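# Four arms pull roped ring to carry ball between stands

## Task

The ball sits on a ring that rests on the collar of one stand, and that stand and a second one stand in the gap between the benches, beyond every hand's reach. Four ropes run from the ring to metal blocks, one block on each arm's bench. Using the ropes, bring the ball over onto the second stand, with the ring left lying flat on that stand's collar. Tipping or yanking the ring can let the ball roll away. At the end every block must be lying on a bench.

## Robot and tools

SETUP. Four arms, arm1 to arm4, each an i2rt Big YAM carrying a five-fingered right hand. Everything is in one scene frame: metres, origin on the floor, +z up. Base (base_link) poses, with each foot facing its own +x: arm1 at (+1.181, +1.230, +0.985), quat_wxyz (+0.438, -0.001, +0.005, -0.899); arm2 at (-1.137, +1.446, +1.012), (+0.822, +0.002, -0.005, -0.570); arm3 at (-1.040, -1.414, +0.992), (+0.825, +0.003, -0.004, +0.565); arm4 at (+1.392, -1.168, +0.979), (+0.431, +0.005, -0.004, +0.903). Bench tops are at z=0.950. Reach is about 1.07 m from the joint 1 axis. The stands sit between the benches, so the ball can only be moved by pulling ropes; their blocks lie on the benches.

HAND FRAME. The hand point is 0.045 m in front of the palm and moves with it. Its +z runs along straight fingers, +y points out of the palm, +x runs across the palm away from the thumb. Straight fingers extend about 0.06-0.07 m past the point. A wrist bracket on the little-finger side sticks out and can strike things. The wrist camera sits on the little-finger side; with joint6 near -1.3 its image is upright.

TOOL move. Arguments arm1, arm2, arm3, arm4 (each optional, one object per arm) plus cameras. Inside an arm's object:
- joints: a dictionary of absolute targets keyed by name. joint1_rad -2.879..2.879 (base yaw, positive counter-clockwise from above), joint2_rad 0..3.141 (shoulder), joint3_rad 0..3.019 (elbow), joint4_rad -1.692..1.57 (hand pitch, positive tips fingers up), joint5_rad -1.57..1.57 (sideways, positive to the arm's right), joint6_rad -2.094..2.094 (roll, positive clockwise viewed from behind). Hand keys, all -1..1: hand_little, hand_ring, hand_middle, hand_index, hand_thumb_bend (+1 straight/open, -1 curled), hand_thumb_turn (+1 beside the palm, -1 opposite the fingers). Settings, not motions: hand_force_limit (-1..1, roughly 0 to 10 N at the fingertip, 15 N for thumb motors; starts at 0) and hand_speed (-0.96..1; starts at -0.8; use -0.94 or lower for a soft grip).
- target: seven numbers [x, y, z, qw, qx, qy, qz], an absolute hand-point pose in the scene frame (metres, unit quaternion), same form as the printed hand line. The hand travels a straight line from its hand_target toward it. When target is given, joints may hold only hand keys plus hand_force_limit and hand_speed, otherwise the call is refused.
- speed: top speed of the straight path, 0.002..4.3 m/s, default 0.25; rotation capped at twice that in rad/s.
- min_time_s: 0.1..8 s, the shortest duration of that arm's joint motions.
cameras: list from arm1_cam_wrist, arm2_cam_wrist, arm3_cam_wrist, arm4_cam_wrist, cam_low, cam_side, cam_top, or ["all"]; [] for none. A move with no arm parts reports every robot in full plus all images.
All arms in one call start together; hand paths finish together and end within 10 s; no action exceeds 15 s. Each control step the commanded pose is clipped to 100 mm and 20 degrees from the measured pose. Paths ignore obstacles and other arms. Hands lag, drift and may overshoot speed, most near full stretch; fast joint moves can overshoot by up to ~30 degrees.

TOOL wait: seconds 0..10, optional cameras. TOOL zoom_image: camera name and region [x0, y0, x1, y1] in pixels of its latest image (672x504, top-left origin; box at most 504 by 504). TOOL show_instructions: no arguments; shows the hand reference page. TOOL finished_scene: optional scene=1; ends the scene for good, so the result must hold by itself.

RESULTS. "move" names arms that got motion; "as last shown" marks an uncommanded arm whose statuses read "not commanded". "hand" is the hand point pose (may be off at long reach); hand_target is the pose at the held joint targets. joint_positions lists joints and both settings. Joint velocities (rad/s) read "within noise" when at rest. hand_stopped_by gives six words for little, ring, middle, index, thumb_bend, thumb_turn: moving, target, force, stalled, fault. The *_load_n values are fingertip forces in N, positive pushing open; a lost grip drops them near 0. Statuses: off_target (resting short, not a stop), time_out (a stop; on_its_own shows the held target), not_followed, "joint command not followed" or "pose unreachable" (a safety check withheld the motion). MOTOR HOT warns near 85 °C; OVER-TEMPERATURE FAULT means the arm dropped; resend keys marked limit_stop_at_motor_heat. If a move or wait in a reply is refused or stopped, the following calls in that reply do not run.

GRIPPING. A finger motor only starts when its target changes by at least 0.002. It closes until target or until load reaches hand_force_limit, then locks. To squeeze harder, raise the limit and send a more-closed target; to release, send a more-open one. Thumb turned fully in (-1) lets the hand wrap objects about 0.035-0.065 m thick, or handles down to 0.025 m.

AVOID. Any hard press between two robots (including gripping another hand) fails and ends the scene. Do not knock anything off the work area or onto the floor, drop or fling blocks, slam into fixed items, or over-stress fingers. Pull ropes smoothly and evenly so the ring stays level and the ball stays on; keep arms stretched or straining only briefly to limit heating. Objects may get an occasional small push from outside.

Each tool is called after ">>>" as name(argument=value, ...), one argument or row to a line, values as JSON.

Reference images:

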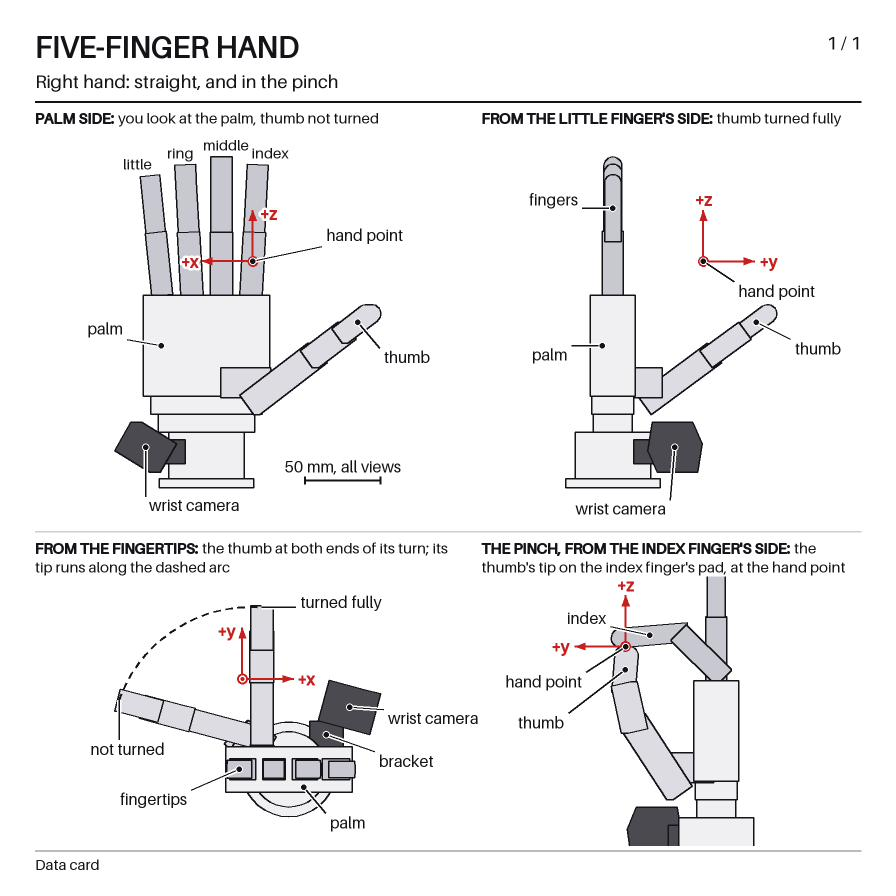

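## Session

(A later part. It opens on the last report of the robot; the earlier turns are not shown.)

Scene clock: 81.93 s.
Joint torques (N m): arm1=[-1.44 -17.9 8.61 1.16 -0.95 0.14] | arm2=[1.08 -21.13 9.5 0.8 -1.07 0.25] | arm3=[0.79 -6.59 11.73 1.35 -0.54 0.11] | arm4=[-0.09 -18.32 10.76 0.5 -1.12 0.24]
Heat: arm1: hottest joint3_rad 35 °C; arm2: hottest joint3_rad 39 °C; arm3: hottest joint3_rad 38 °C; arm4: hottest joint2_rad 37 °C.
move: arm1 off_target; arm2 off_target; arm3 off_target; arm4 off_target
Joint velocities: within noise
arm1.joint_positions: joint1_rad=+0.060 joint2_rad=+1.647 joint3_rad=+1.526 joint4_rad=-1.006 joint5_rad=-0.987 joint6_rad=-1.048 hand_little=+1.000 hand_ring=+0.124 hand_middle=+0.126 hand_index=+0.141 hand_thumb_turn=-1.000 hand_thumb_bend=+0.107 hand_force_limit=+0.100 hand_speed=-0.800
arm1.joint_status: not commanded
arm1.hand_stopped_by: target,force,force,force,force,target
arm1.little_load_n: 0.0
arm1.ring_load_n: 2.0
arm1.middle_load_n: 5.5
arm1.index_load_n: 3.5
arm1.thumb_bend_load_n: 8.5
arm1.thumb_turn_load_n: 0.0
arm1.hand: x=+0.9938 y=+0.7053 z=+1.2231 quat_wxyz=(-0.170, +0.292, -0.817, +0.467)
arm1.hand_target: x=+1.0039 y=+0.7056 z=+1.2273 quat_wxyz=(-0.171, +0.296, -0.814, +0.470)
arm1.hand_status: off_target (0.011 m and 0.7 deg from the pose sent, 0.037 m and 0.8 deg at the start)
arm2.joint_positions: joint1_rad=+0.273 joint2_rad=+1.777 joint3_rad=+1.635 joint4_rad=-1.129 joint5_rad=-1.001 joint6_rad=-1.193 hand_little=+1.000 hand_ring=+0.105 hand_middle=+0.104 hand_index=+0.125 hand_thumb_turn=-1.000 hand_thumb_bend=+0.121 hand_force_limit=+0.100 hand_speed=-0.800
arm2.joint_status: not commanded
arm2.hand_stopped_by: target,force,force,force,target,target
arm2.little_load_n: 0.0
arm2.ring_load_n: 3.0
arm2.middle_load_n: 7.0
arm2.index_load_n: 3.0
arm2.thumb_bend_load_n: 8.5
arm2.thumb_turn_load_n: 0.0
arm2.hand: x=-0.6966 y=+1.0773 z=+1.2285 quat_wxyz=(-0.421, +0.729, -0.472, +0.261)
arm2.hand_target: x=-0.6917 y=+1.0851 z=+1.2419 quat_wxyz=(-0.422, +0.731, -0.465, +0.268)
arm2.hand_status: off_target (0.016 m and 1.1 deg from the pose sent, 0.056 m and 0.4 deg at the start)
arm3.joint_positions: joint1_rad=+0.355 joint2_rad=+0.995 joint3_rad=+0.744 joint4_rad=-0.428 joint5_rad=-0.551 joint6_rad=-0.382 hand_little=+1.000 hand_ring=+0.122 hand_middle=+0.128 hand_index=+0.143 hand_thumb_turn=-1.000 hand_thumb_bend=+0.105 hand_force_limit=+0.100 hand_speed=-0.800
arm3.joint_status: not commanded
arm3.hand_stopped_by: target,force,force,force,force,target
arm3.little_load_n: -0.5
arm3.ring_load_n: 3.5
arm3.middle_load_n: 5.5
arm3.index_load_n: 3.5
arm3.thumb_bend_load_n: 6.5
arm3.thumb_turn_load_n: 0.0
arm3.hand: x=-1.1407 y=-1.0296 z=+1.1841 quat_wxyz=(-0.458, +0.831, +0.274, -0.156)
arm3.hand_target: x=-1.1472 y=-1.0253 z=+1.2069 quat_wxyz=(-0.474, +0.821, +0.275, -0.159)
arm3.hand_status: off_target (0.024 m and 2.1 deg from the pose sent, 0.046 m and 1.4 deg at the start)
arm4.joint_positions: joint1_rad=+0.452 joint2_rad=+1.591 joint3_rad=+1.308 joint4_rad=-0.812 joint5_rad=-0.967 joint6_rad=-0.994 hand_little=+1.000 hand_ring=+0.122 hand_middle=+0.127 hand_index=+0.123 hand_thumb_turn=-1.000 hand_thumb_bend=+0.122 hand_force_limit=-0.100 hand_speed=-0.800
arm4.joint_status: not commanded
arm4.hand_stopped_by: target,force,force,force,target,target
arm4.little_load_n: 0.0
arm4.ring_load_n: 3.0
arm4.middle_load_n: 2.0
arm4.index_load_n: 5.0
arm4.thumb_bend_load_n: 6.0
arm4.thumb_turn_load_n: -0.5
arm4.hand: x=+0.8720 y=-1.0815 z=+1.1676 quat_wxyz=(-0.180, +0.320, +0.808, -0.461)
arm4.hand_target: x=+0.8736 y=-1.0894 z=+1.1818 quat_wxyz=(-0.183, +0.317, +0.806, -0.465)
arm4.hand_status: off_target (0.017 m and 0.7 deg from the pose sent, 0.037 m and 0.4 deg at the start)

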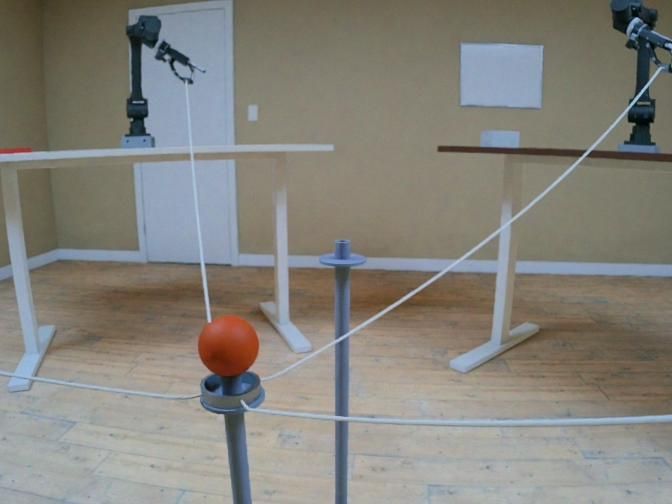

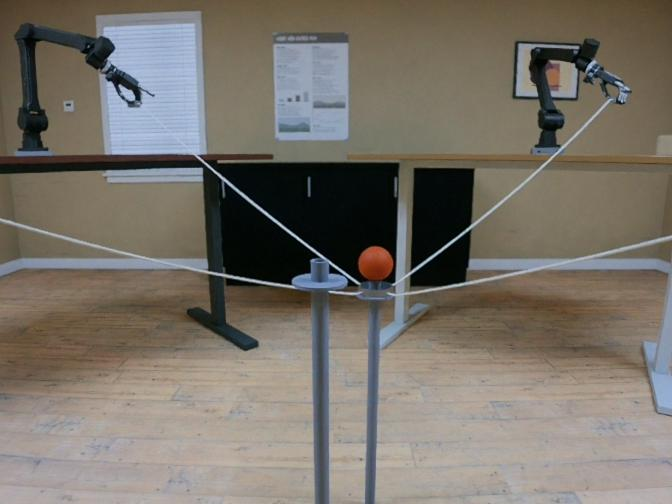

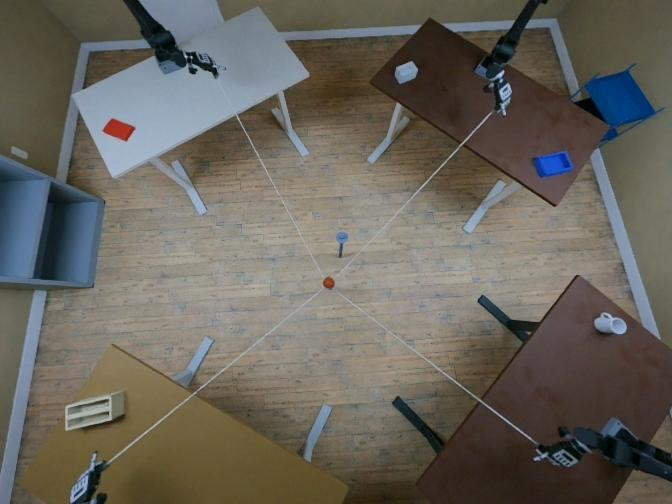

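>>> move(
  arm1={"target":[1.0055,0.7065,1.2475,0.171,-0.2962,0.8138,-0.4698],"speed":0.03},
  arm2={"target":[-0.6889,1.0840,1.2625,0.4217,-0.7304,0.4653,-0.2687],"speed":0.03},
  arm3={"target":[-1.1496,-1.0233,1.2331,0.4742,-0.8212,-0.2748,0.1587],"speed":0.03},
  arm4={"target":[0.8738,-1.0915,1.2024,0.1833,-0.3174,-0.8057,0.4652],"speed":0.03},
  cameras=["cam_low","cam_side","cam_top"],
)

>>> zoom_image(
  camera="cam_low",
  region=[160, 300, 310, 450],
)

>>> zoom_image(
  camera="cam_side",
  region=[290, 230, 430, 330],
)

Scene clock: 83.80 s.
Joint torques (N m): arm1=[-1.38 -18.08 11.44 0.32 -0.98 0.14] | arm2=[1.32 -21.3 13.78 -0.13 -1.14 0.3] | arm3=[0.97 -6.53 14.35 1.29 -0.6 0.14] | arm4=[0.09 -18.43 13.78 0.18 -1.19 0.28]
Heat: arm1: hottest joint3_rad 35 °C; arm2: hottest joint3_rad 39 °C; arm3: hottest joint3_rad 38 °C; arm4: hottest joint2_rad 37 °C.
move: arm1 off_target; arm2 off_target; arm3 off_target; arm4 off_target
Joint velocities: within noise
arm1.joint_positions: joint1_rad=+0.060 joint2_rad=+1.639 joint3_rad=+1.526 joint4_rad=-1.030 joint5_rad=-0.986 joint6_rad=-1.047 hand_little=+1.000 hand_ring=+0.124 hand_middle=+0.126 hand_index=+0.141 hand_thumb_turn=-1.000 hand_thumb_bend=+0.107 hand_force_limit=+0.100 hand_speed=-0.800
arm1.joint_status: not commanded
arm1.hand_stopped_by: target,force,force,force,force,target
arm1.little_load_n: 0.0
arm1.ring_load_n: 2.0
arm1.middle_load_n: 5.5
arm1.index_load_n: 3.5
arm1.thumb_bend_load_n: 8.5
arm1.thumb_turn_load_n: 0.0
arm1.hand: x=+0.9973 y=+0.7104 z=+1.2262 quat_wxyz=(-0.175, +0.288, -0.820, +0.463)
arm1.hand_target: x=+1.0057 y=+0.7070 z=+1.2473 quat_wxyz=(-0.171, +0.296, -0.814, +0.470)
arm1.hand_status: off_target (0.023 m and 1.5 deg from the pose sent, 0.027 m and 0.7 deg at the start)
arm2.joint_positions: joint1_rad=+0.273 joint2_rad=+1.777 joint3_rad=+1.635 joint4_rad=-1.148 joint5_rad=-0.999 joint6_rad=-1.190 hand_little=+1.000 hand_ring=+0.105 hand_middle=+0.104 hand_index=+0.125 hand_thumb_turn=-1.000 hand_thumb_bend=+0.121 hand_force_limit=+0.100 hand_speed=-0.800
arm2.joint_status: not commanded
arm2.hand_stopped_by: target,force,force,force,target,target
arm2.little_load_n: 0.0
arm2.ring_load_n: 3.0
arm2.middle_load_n: 7.0
arm2.index_load_n: 2.5
arm2.thumb_bend_load_n: 8.0
arm2.thumb_turn_load_n: 0.0
arm2.hand: x=-0.6993 y=+1.0807 z=+1.2280 quat_wxyz=(-0.424, +0.727, -0.477, +0.253)
arm2.hand_target: x=-0.6899 y=+1.0850 z=+1.2621 quat_wxyz=(-0.422, +0.730, -0.465, +0.269)
arm2.hand_status: off_target (0.036 m and 2.3 deg from the pose sent, 0.036 m and 1.1 deg at the start)
arm3.joint_positions: joint1_rad=+0.358 joint2_rad=+0.982 joint3_rad=+0.770 joint4_rad=-0.497 joint5_rad=-0.545 joint6_rad=-0.380 hand_little=+1.000 hand_ring=+0.122 hand_middle=+0.128 hand_index=+0.143 hand_thumb_turn=-1.000 hand_thumb_bend=+0.105 hand_force_limit=+0.100 hand_speed=-0.800
arm3.joint_status: not commanded
arm3.hand_stopped_by: target,force,force,force,force,target
arm3.little_load_n: 0.0
arm3.ring_load_n: 3.5
arm3.middle_load_n: 5.5
arm3.index_load_n: 3.0
arm3.thumb_bend_load_n: 6.5
arm3.thumb_turn_load_n: 0.0
arm3.hand: x=-1.1412 y=-1.0368 z=+1.1923 quat_wxyz=(-0.445, +0.838, +0.271, -0.159)
arm3.hand_target: x=-1.1492 y=-1.0254 z=+1.2328 quat_wxyz=(-0.475, +0.821, +0.275, -0.159)
arm3.hand_status: off_target (0.044 m and 3.9 deg from the pose sent, 0.050 m and 2.1 deg at the start)
arm4.joint_positions: joint1_rad=+0.452 joint2_rad=+1.578 joint3_rad=+1.308 joint4_rad=-0.851 joint5_rad=-0.964 joint6_rad=-0.992 hand_little=+1.000 hand_ring=+0.122 hand_middle=+0.127 hand_index=+0.123 hand_thumb_turn=-1.000 hand_thumb_bend=+0.122 hand_force_limit=-0.100 hand_speed=-0.800
arm4.joint_status: not commanded
arm4.hand_stopped_by: target,force,force,force,target,target
arm4.little_load_n: 0.0
arm4.ring_load_n: 3.0
arm4.middle_load_n: 1.5
arm4.index_load_n: 5.0
arm4.thumb_bend_load_n: 6.0
arm4.thumb_turn_load_n: 0.0
arm4.hand: x=+0.8804 y=-1.0851 z=+1.1723 quat_wxyz=(-0.169, +0.328, +0.807, -0.461)
arm4.hand_target: x=+0.8747 y=-1.0917 z=+1.2021 quat_wxyz=(-0.183, +0.317, +0.806, -0.466)
arm4.hand_status: off_target (0.032 m and 2.1 deg from the pose sent, 0.036 m and 0.7 deg at the start)

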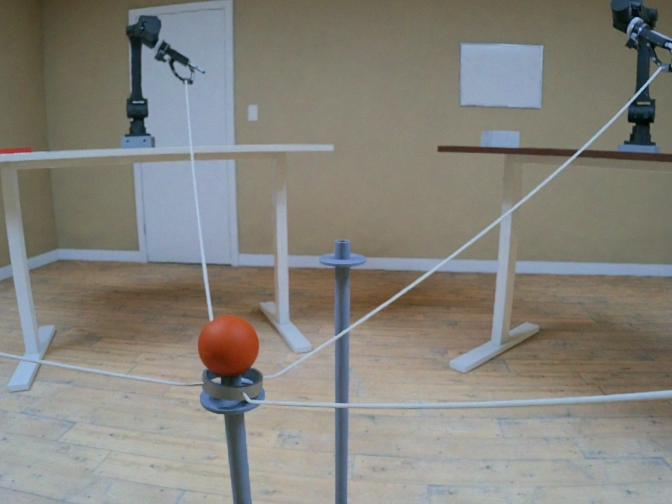

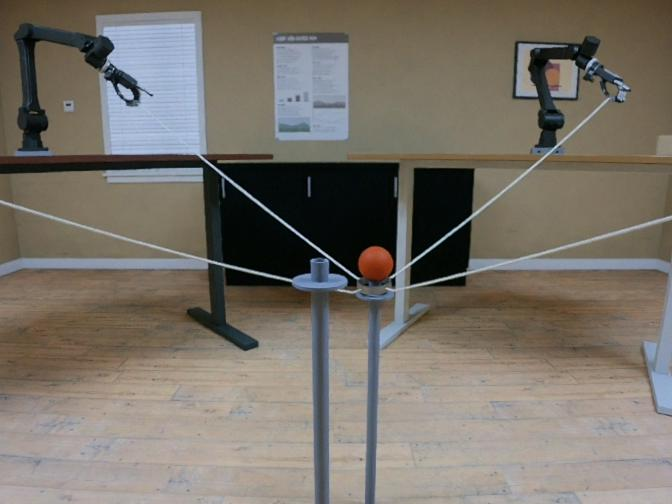

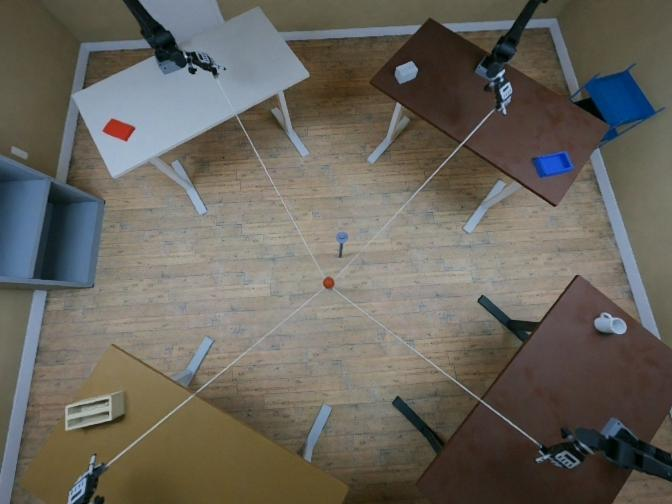

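Scaled by 3.360 from the camera's image (finer frame: 960x720).

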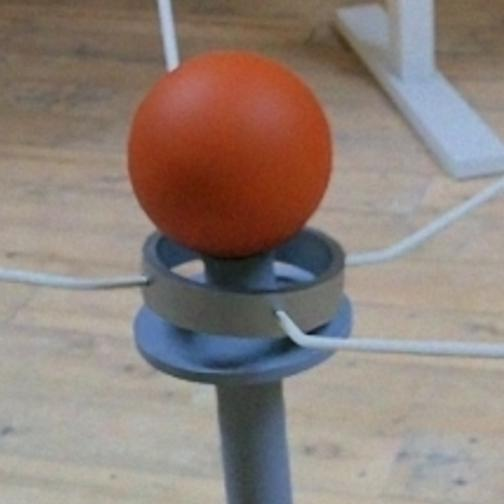

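Scaled by 3.600 from the camera's image (finer frame: 960x720).

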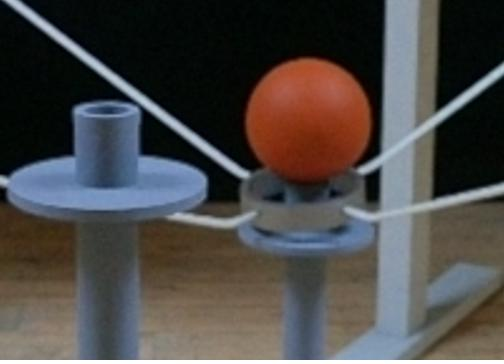

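>>> move(
  arm1={"target":[1.0045,0.7055,1.3545,0.171,-0.2962,0.8138,-0.4698],"speed":0.06},
  arm2={"target":[-0.6880,1.0830,1.3695,0.4217,-0.7304,0.4653,-0.2687],"speed":0.06},
  arm3={"target":[-1.1492,-1.0220,1.3393,0.4742,-0.8212,-0.2748,0.1587],"speed":0.06},
  arm4={"target":[0.8715,-1.0905,1.3090,0.1833,-0.3174,-0.8057,0.4652],"speed":0.06},
  cameras=["cam_low","cam_side","cam_top"],
)

>>> zoom_image(
  camera="cam_low",
  region=[160, 220, 310, 370],
)

>>> zoom_image(
  camera="cam_side",
  region=[290, 190, 460, 310],
)

Scene clock: 87.37 s.
Joint torques (N m): arm1=[-1.61 -15.56 14.32 0.21 -1.18 0.12] | arm2=[1.38 -18.78 14.05 -0.18 -1.28 0.3] | arm3=[0.85 -6.07 14.87 1.26 -0.88 0.12] | arm4=[-0.09 -18.08 15.87 0.02 -1.4 0.25]
Heat: arm1: hottest joint3_rad 36 °C; arm2: hottest joint3_rad 40 °C; arm3: hottest joint3_rad 39 °C; arm4: hottest joint3_rad 38 °C.
move: arm1 off_target; arm2 off_target; arm3 off_target; arm4 off_target
Joint velocities: within noise
arm1.joint_positions: joint1_rad=+0.060 joint2_rad=+1.633 joint3_rad=+1.795 joint4_rad=-1.314 joint5_rad=-0.983 joint6_rad=-1.047 hand_little=+1.000 hand_ring=+0.124 hand_middle=+0.126 hand_index=+0.141 hand_thumb_turn=-1.000 hand_thumb_bend=+0.107 hand_force_limit=+0.100 hand_speed=-0.800
arm1.joint_status: not commanded
arm1.hand_stopped_by: target,force,force,force,force,target
arm1.little_load_n: 0.0
arm1.ring_load_n: 3.0
arm1.middle_load_n: 5.5
arm1.index_load_n: 3.5
arm1.thumb_bend_load_n: 8.5
arm1.thumb_turn_load_n: 0.0
arm1.hand: x=+1.0013 y=+0.7152 z=+1.3311 quat_wxyz=(-0.177, +0.286, -0.822, +0.460)
arm1.hand_target: x=+1.0050 y=+0.7067 z=+1.3541 quat_wxyz=(-0.170, +0.296, -0.814, +0.471)
arm1.hand_status: off_target (0.026 m and 2.0 deg from the pose sent, 0.129 m and 1.5 deg at the start)
arm2.joint_positions: joint1_rad=+0.273 joint2_rad=+1.774 joint3_rad=+1.955 joint4_rad=-1.434 joint5_rad=-0.995 joint6_rad=-1.186 hand_little=+1.000 hand_ring=+0.105 hand_middle=+0.104 hand_index=+0.125 hand_thumb_turn=-1.000 hand_thumb_bend=+0.122 hand_force_limit=+0.100 hand_speed=-0.800
arm2.joint_status: not commanded
arm2.hand_stopped_by: target,force,force,force,target,target
arm2.little_load_n: 0.0
arm2.ring_load_n: 4.0
arm2.middle_load_n: 6.0
arm2.index_load_n: 2.0
arm2.thumb_bend_load_n: 9.0
arm2.thumb_turn_load_n: 0.0
arm2.hand: x=-0.6980 y=+1.0770 z=+1.3516 quat_wxyz=(-0.417, +0.730, -0.471, +0.267)
arm2.hand_target: x=-0.6886 y=+1.0836 z=+1.3692 quat_wxyz=(-0.422, +0.730, -0.465, +0.270)
arm2.hand_status: off_target (0.021 m and 0.9 deg from the pose sent, 0.142 m and 2.4 deg at the start)
arm3.joint_positions: joint1_rad=+0.358 joint2_rad=+0.981 joint3_rad=+1.049 joint4_rad=-0.772 joint5_rad=-0.539 joint6_rad=-0.380 hand_little=+1.000 hand_ring=+0.122 hand_middle=+0.128 hand_index=+0.143 hand_thumb_turn=-1.000 hand_thumb_bend=+0.105 hand_force_limit=+0.100 hand_speed=-0.800
arm3.joint_status: not commanded
arm3.hand_stopped_by: target,force,force,force,force,target
arm3.little_load_n: 0.0
arm3.ring_load_n: 4.0
arm3.middle_load_n: 3.5
arm3.index_load_n: 2.0
arm3.thumb_bend_load_n: 8.0
arm3.thumb_turn_load_n: 0.0
arm3.hand: x=-1.1405 y=-1.0287 z=+1.2986 quat_wxyz=(-0.447, +0.838, +0.271, -0.156)
arm3.hand_target: x=-1.1487 y=-1.0241 z=+1.3387 quat_wxyz=(-0.475, +0.821, +0.275, -0.159)
arm3.hand_status: off_target (0.042 m and 3.7 deg from the pose sent, 0.148 m and 3.9 deg at the start)
arm4.joint_positions: joint1_rad=+0.452 joint2_rad=+1.562 joint3_rad=+1.555 joint4_rad=-1.128 joint5_rad=-0.961 joint6_rad=-0.992 hand_little=+1.000 hand_ring=+0.122 hand_middle=+0.127 hand_index=+0.123 hand_thumb_turn=-1.000 hand_thumb_bend=+0.122 hand_force_limit=-0.100 hand_speed=-0.800
arm4.joint_status: not commanded
arm4.hand_stopped_by: target,force,force,force,target,target
arm4.little_load_n: 0.0
arm4.ring_load_n: 3.0
arm4.middle_load_n: 1.0
arm4.index_load_n: 4.0
arm4.thumb_bend_load_n: 6.5
arm4.thumb_turn_load_n: 0.0
arm4.hand: x=+0.8764 y=-1.0837 z=+1.2714 quat_wxyz=(-0.163, +0.332, +0.807, -0.460)
arm4.hand_target: x=+0.8732 y=-1.0909 z=+1.3082 quat_wxyz=(-0.183, +0.317, +0.806, -0.466)
arm4.hand_status: off_target (0.039 m and 2.9 deg from the pose sent, 0.137 m and 2.1 deg at the start)

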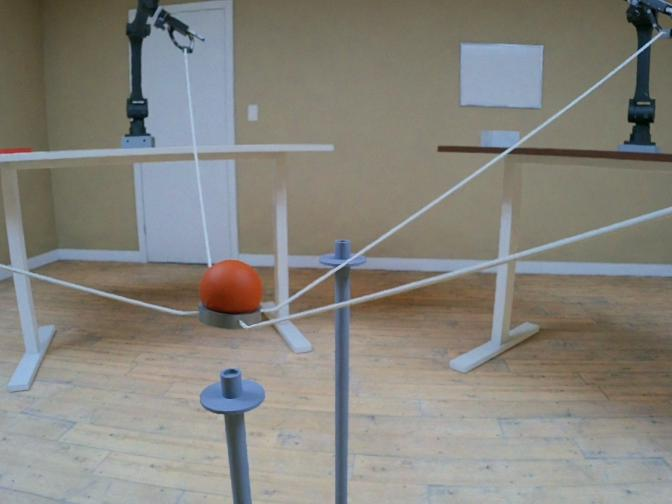

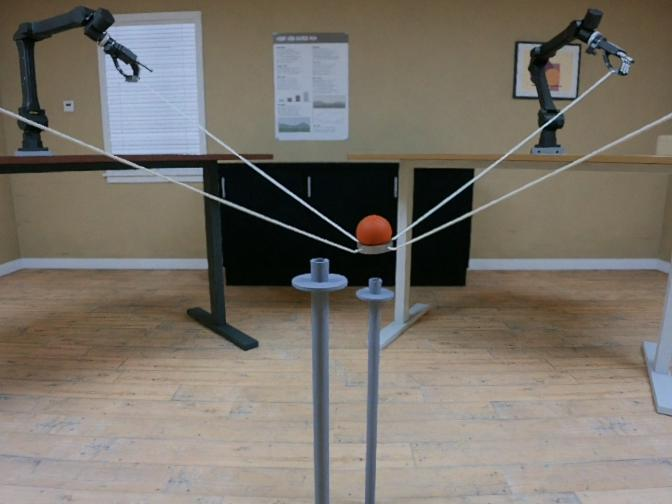

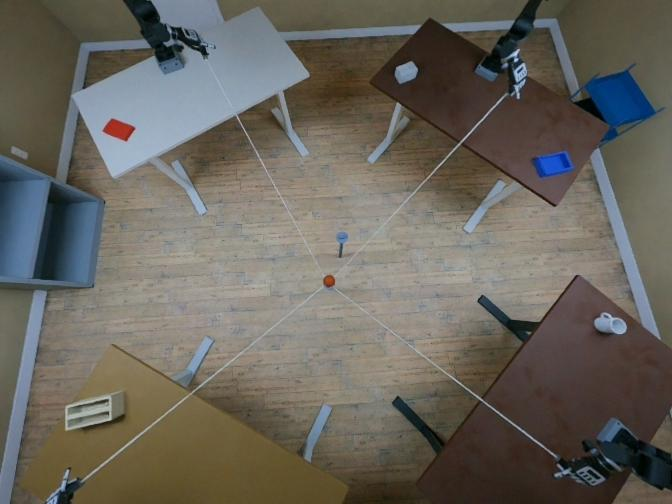

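Scaled by 3.360 from the camera's image (finer frame: 960x720).

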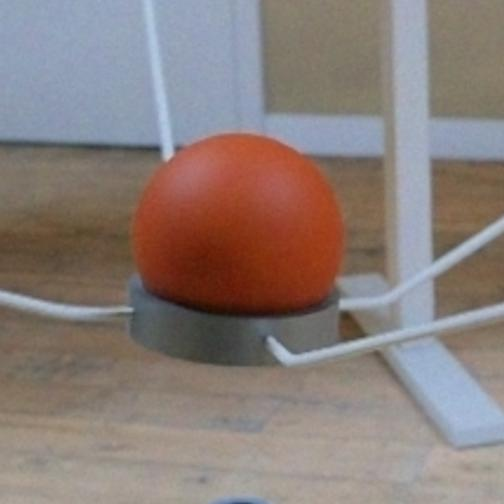

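Scaled by 2.965 from the camera's image (finer frame: 960x720).

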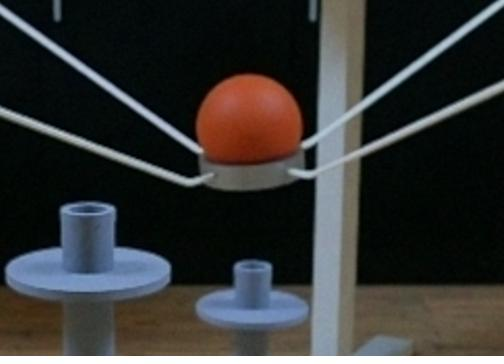

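>>> move(
  arm1={"target":[1.0020,0.7020,1.4413,0.171,-0.2962,0.8138,-0.4698],"speed":0.07},
  arm2={"target":[-0.6845,1.0827,1.4416,0.4217,-0.7304,0.4653,-0.2687],"speed":0.07},
  arm3={"target":[-1.1512,-1.0235,1.4254,0.4742,-0.8212,-0.2748,0.1587],"speed":0.07},
  arm4={"target":[0.8691,-1.0907,1.4002,0.1833,-0.3174,-0.8057,0.4652],"speed":0.07},
  cameras=["cam_low","cam_side","cam_top"],
)

>>> zoom_image(
  camera="cam_low",
  region=[160, 140, 370, 350],
)

>>> zoom_image(
  camera="cam_side",
  region=[290, 150, 460, 310],
)

Scene clock: 91.30 s.
Joint torques (N m): arm1=[-1.73 -16.44 13.64 0.21 -1.21 0.08] | arm2=[1.49 -19.9 13.48 -0.24 -1.26 0.27] | arm3=[1.14 -6.53 14.54 1.26 -0.8 0.16] | arm4=[0.03 -16.32 15.87 0.08 -1.38 0.27]
Heat: arm1: hottest joint3_rad 36 °C; arm2: hottest joint3_rad 41 °C; arm3: hottest joint3_rad 40 °C; arm4: hottest joint3_rad 39 °C.
move: arm1 off_target; arm2 off_target; arm3 off_target; arm4 off_target
Joint velocities: within noise
arm1.joint_positions: joint1_rad=+0.060 joint2_rad=+1.745 joint3_rad=+2.187 joint4_rad=-1.595 joint5_rad=-0.983 joint6_rad=-1.045 hand_little=+1.000 hand_ring=+0.124 hand_middle=+0.126 hand_index=+0.141 hand_thumb_turn=-1.000 hand_thumb_bend=+0.107 hand_force_limit=+0.100 hand_speed=-0.800
arm1.joint_status: not commanded
arm1.hand_stopped_by: target,force,force,force,force,target
arm1.little_load_n: 0.0
arm1.ring_load_n: 2.5
arm1.middle_load_n: 5.5
arm1.index_load_n: 3.0
arm1.thumb_bend_load_n: 8.5
arm1.thumb_turn_load_n: 0.0
arm1.hand: x=+0.9968 y=+0.7071 z=+1.4206 quat_wxyz=(-0.178, +0.285, -0.822, +0.459)
arm1.hand_target: x=+1.0025 y=+0.7032 z=+1.4408 quat_wxyz=(-0.170, +0.296, -0.814, +0.471)
arm1.hand_status: off_target (0.022 m and 2.2 deg from the pose sent, 0.111 m and 2.0 deg at the start)
arm2.joint_positions: joint1_rad=+0.277 joint2_rad=+1.875 joint3_rad=+2.295 joint4_rad=-1.670 joint5_rad=-0.993 joint6_rad=-1.174 hand_little=+1.000 hand_ring=+0.105 hand_middle=+0.104 hand_index=+0.125 hand_thumb_turn=-1.000 hand_thumb_bend=+0.122 hand_force_limit=+0.100 hand_speed=-0.800
arm2.joint_status: not commanded
arm2.hand_stopped_by: target,force,force,force,target,target
arm2.little_load_n: 0.0
arm2.ring_load_n: 3.5
arm2.middle_load_n: 6.0
arm2.index_load_n: 2.0
arm2.thumb_bend_load_n: 9.5
arm2.thumb_turn_load_n: 0.0
arm2.hand: x=-0.6921 y=+1.0719 z=+1.4223 quat_wxyz=(-0.417, +0.729, -0.474, +0.265)
arm2.hand_target: x=-0.6853 y=+1.0833 z=+1.4413 quat_wxyz=(-0.422, +0.730, -0.465, +0.270)
arm2.hand_status: off_target (0.023 m and 1.2 deg from the pose sent, 0.091 m and 0.9 deg at the start)
arm3.joint_positions: joint1_rad=+0.358 joint2_rad=+1.036 joint3_rad=+1.314 joint4_rad=-0.981 joint5_rad=-0.537 joint6_rad=-0.380 hand_little=+1.000 hand_ring=+0.122 hand_middle=+0.128 hand_index=+0.143 hand_thumb_turn=-1.000 hand_thumb_bend=+0.105 hand_force_limit=+0.100 hand_speed=-0.800
arm3.joint_status: not commanded
arm3.hand_stopped_by: target,force,force,force,force,target
arm3.little_load_n: 0.0
arm3.ring_load_n: 4.0
arm3.middle_load_n: 3.5
arm3.index_load_n: 2.5
arm3.thumb_bend_load_n: 8.0
arm3.thumb_turn_load_n: 0.0
arm3.hand: x=-1.1404 y=-1.0233 z=+1.3854 quat_wxyz=(-0.448, +0.838, +0.270, -0.155)
arm3.hand_target: x=-1.1505 y=-1.0257 z=+1.4244 quat_wxyz=(-0.475, +0.821, +0.275, -0.159)
arm3.hand_status: off_target (0.041 m and 3.7 deg from the pose sent, 0.127 m and 3.7 deg at the start)
arm4.joint_positions: joint1_rad=+0.452 joint2_rad=+1.599 joint3_rad=+1.864 joint4_rad=-1.380 joint5_rad=-0.961 joint6_rad=-0.992 hand_little=+1.000 hand_ring=+0.122 hand_middle=+0.127 hand_index=+0.123 hand_thumb_turn=-1.000 hand_thumb_bend=+0.122 hand_force_limit=-0.100 hand_speed=-0.800
arm4.joint_status: not commanded
arm4.hand_stopped_by: target,force,force,force,target,target
arm4.little_load_n: 0.0
arm4.ring_load_n: 3.0
arm4.middle_load_n: 0.0
arm4.index_load_n: 4.0
arm4.thumb_bend_load_n: 6.5
arm4.thumb_turn_load_n: 0.0
arm4.hand: x=+0.8724 y=-1.0827 z=+1.3723 quat_wxyz=(-0.172, +0.327, +0.808, -0.459)
arm4.hand_target: x=+0.8705 y=-1.0909 z=+1.3995 quat_wxyz=(-0.184, +0.317, +0.805, -0.465)
arm4.hand_status: off_target (0.029 m and 1.9 deg from the pose sent, 0.129 m and 2.9 deg at the start)

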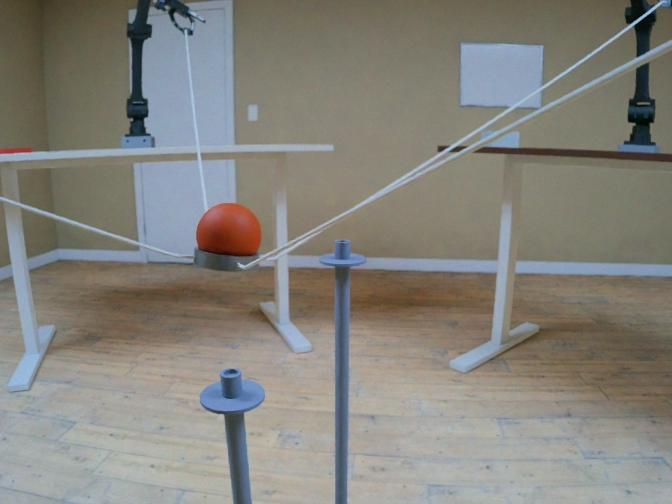

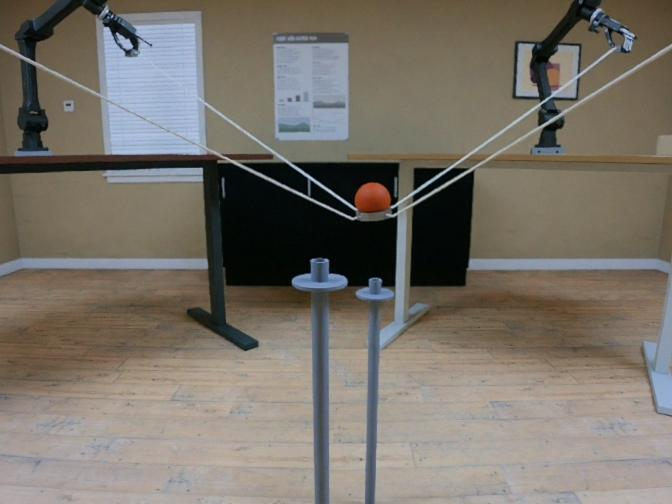

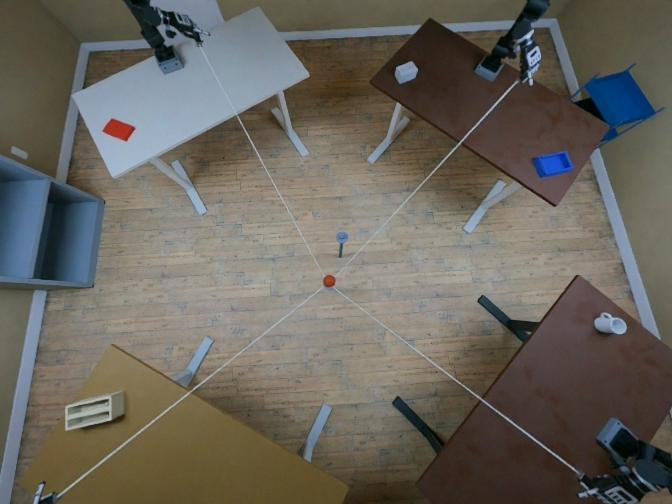

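Scaled by 2.400 from the camera's image (finer frame: 960x720).

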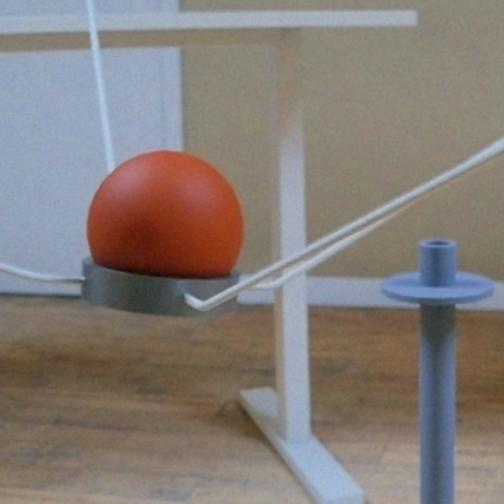

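Scaled by 2.965 from the camera's image (finer frame: 960x720).

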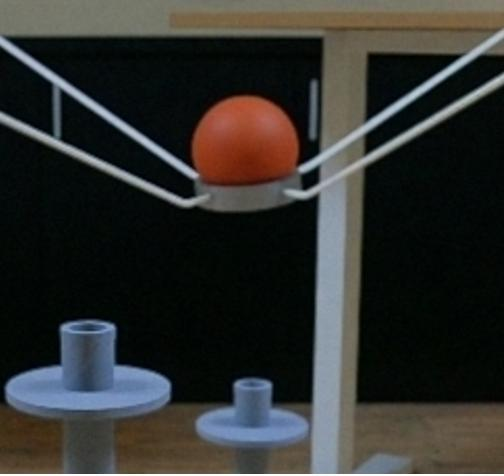

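>>> move(
  arm1={"target":[1.1331,0.7608,1.448,0.1504,-0.2604,0.8259,-0.4769],"speed":0.07},
  arm2={"target":[-0.6310,1.2377,1.4486,0.4217,-0.7304,0.4653,-0.2687],"speed":0.07},
  arm3={"target":[-1.0977,-0.8685,1.4324,0.4742,-0.8212,-0.2748,0.1587],"speed":0.07},
  arm4={"target":[0.8291,-1.0336,1.4072,0.2073,-0.3591,-0.7881,0.455],"speed":0.07},
  cameras=["cam_low","cam_side","cam_top"],
)

>>> zoom_image(
  camera="cam_low",
  region=[200, 140, 410, 350],
)

>>> zoom_image(
  camera="cam_side",
  region=[260, 130, 430, 310],
)

>>> zoom_image(
  camera="cam_top",
  region=[280, 200, 400, 300],
)

Scene clock: 96.17 s.
Joint torques (N m): arm1=[-1.08 -13.22 8.66 1.63 -0.97 0.2] | arm2=[1.32 -19.55 9.98 1.22 -1.14 0.32] | arm3=[0.32 -13.22 14.68 1.16 -1.05 -0.12] | arm4=[-0.91 -18.37 15.83 0.24 -1.32 0.32]
Heat: arm1: hottest joint3_rad 37 °C; arm2: hottest joint3_rad 41 °C; arm3: hottest joint3_rad 41 °C; arm4: hottest joint3_rad 41 °C.
move: arm1 off_target; arm2 off_target; arm3 off_target; arm4 off_target
Joint velocities: within noise
arm1.joint_positions: joint1_rad=+0.247 joint2_rad=+1.360 joint3_rad=+1.761 joint4_rad=-1.245 joint5_rad=-0.822 joint6_rad=-0.681 hand_little=+1.000 hand_ring=+0.124 hand_middle=+0.126 hand_index=+0.141 hand_thumb_turn=-1.000 hand_thumb_bend=+0.107 hand_force_limit=+0.100 hand_speed=-0.800
arm1.joint_status: not commanded
arm1.hand_stopped_by: target,force,force,force,force,target
arm1.little_load_n: 0.0
arm1.ring_load_n: 2.5
arm1.middle_load_n: 5.5
arm1.index_load_n: 3.0
arm1.thumb_bend_load_n: 8.5
arm1.thumb_turn_load_n: 0.0
arm1.hand: x=+1.1201 y=+0.7565 z=+1.4403 quat_wxyz=(-0.147, +0.254, -0.833, +0.469)
arm1.hand_target: x=+1.1329 y=+0.7610 z=+1.4480 quat_wxyz=(-0.151, +0.261, -0.826, +0.477)
arm1.hand_status: off_target (0.016 m and 1.4 deg from the pose sent, 0.149 m and 4.7 deg at the start)
arm2.joint_positions: joint1_rad=+0.558 joint2_rad=+1.612 joint3_rad=+1.920 joint4_rad=-1.252 joint5_rad=-0.853 joint6_rad=-0.775 hand_little=+1.000 hand_ring=+0.105 hand_middle=+0.104 hand_index=+0.125 hand_thumb_turn=-1.000 hand_thumb_bend=+0.122 hand_force_limit=+0.100 hand_speed=-0.800
arm2.joint_status: not commanded
arm2.hand_stopped_by: target,force,force,force,target,target
arm2.little_load_n: 0.0
arm2.ring_load_n: 4.0
arm2.middle_load_n: 6.0
arm2.index_load_n: 2.0
arm2.thumb_bend_load_n: 9.5
arm2.thumb_turn_load_n: 0.0
arm2.hand: x=-0.6284 y=+1.2210 z=+1.4256 quat_wxyz=(-0.414, +0.732, -0.477, +0.256)
arm2.hand_target: x=-0.6315 y=+1.2377 z=+1.4482 quat_wxyz=(-0.422, +0.731, -0.465, +0.268)
arm2.hand_status: off_target (0.029 m and 2.2 deg from the pose sent, 0.179 m and 1.2 deg at the start)
arm3.joint_positions: joint1_rad=+0.253 joint2_rad=+1.453 joint3_rad=+1.673 joint4_rad=-0.981 joint5_rad=-0.623 joint6_rad=-0.435 hand_little=+1.000 hand_ring=+0.122 hand_middle=+0.128 hand_index=+0.143 hand_thumb_turn=-1.000 hand_thumb_bend=+0.105 hand_force_limit=+0.100 hand_speed=-0.800
arm3.joint_status: not commanded
arm3.hand_stopped_by: target,force,force,force,force,target
arm3.little_load_n: -0.5
arm3.ring_load_n: 4.0
arm3.middle_load_n: 3.5
arm3.index_load_n: 2.5
arm3.thumb_bend_load_n: 8.0
arm3.thumb_turn_load_n: 0.0
arm3.hand: x=-1.0924 y=-0.8695 z=+1.3863 quat_wxyz=(-0.441, +0.843, +0.259, -0.166)
arm3.hand_target: x=-1.0978 y=-0.8711 z=+1.4312 quat_wxyz=(-0.474, +0.821, +0.275, -0.159)
arm3.hand_status: off_target (0.046 m and 5.0 deg from the pose sent, 0.167 m and 3.7 deg at the start)
arm4.joint_positions: joint1_rad=+0.403 joint2_rad=+1.731 joint3_rad=+2.049 joint4_rad=-1.380 joint5_rad=-0.938 joint6_rad=-0.931 hand_little=+1.000 hand_ring=+0.122 hand_middle=+0.127 hand_index=+0.123 hand_thumb_turn=-1.000 hand_thumb_bend=+0.122 hand_force_limit=-0.100 hand_speed=-0.800
arm4.joint_status: not commanded
arm4.hand_stopped_by: target,force,force,force,target,target
arm4.little_load_n: 0.0
arm4.ring_load_n: 3.5
arm4.middle_load_n: 0.5
arm4.index_load_n: 4.0
arm4.thumb_bend_load_n: 6.5
arm4.thumb_turn_load_n: 0.0
arm4.hand: x=+0.8313 y=-1.0316 z=+1.3799 quat_wxyz=(-0.194, +0.363, +0.793, -0.449)
arm4.hand_target: x=+0.8304 y=-1.0341 z=+1.4066 quat_wxyz=(-0.208, +0.359, +0.788, -0.455)
arm4.hand_status: off_target (0.027 m and 1.8 deg from the pose sent, 0.074 m and 5.9 deg at the start)

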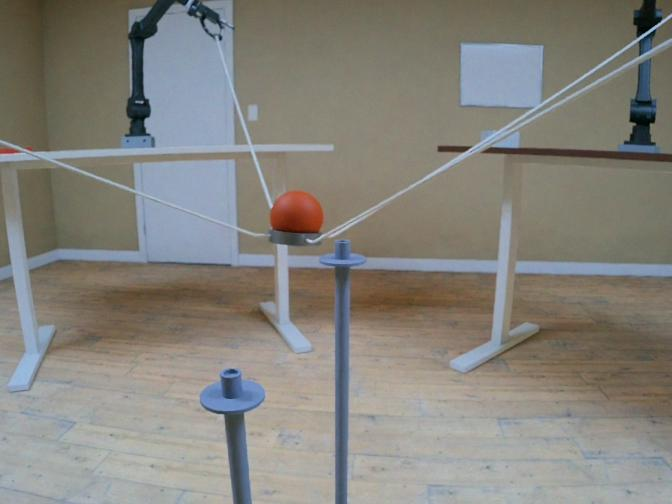

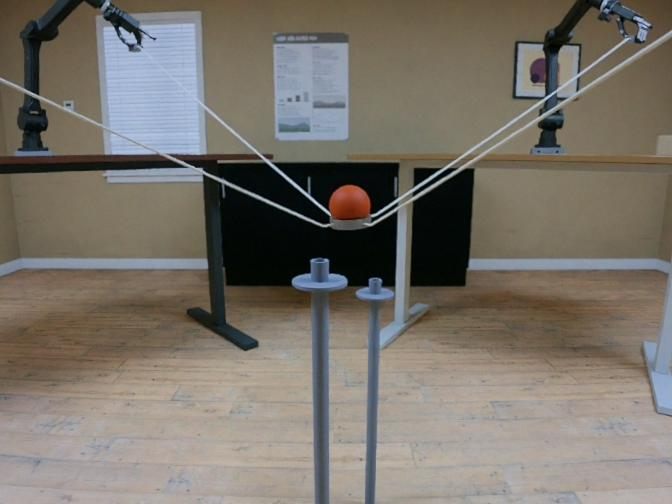

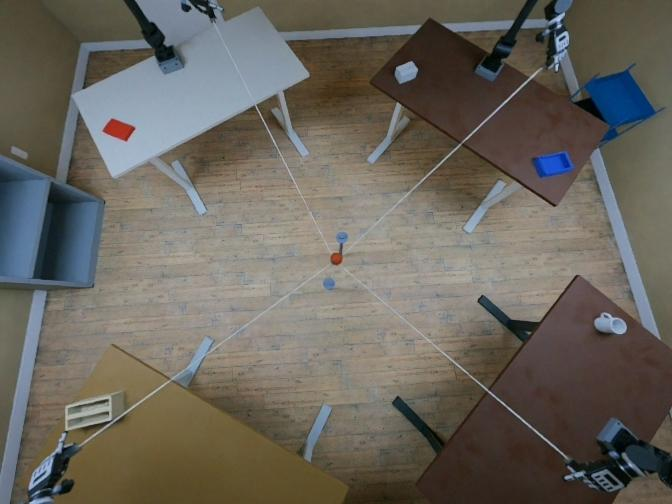

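Scaled by 2.400 from the camera's image (finer frame: 960x720).

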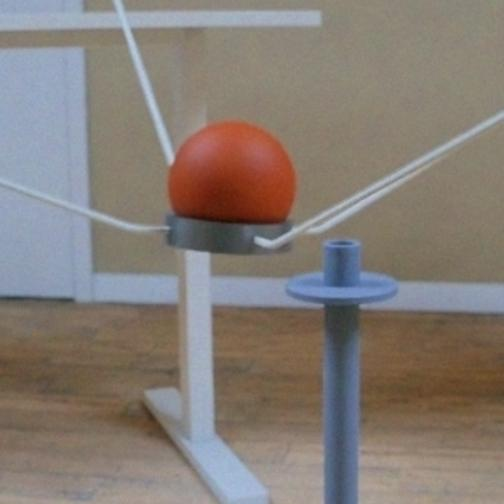

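Scaled by 2.800 from the camera's image (finer frame: 960x720).

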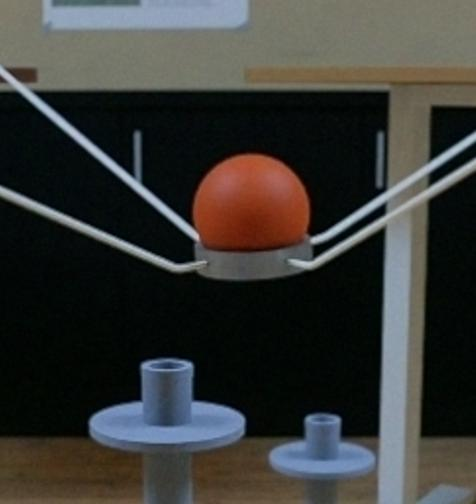

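Scaled by 4.200 from the camera's image (finer frame: 960x720).

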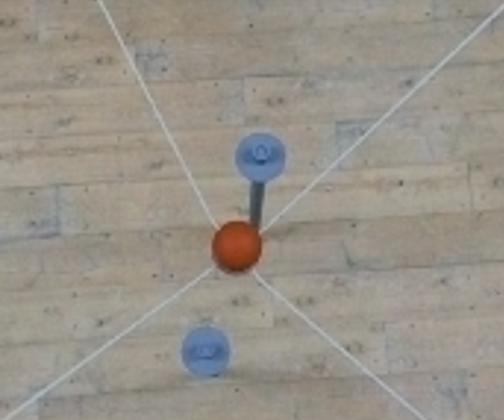

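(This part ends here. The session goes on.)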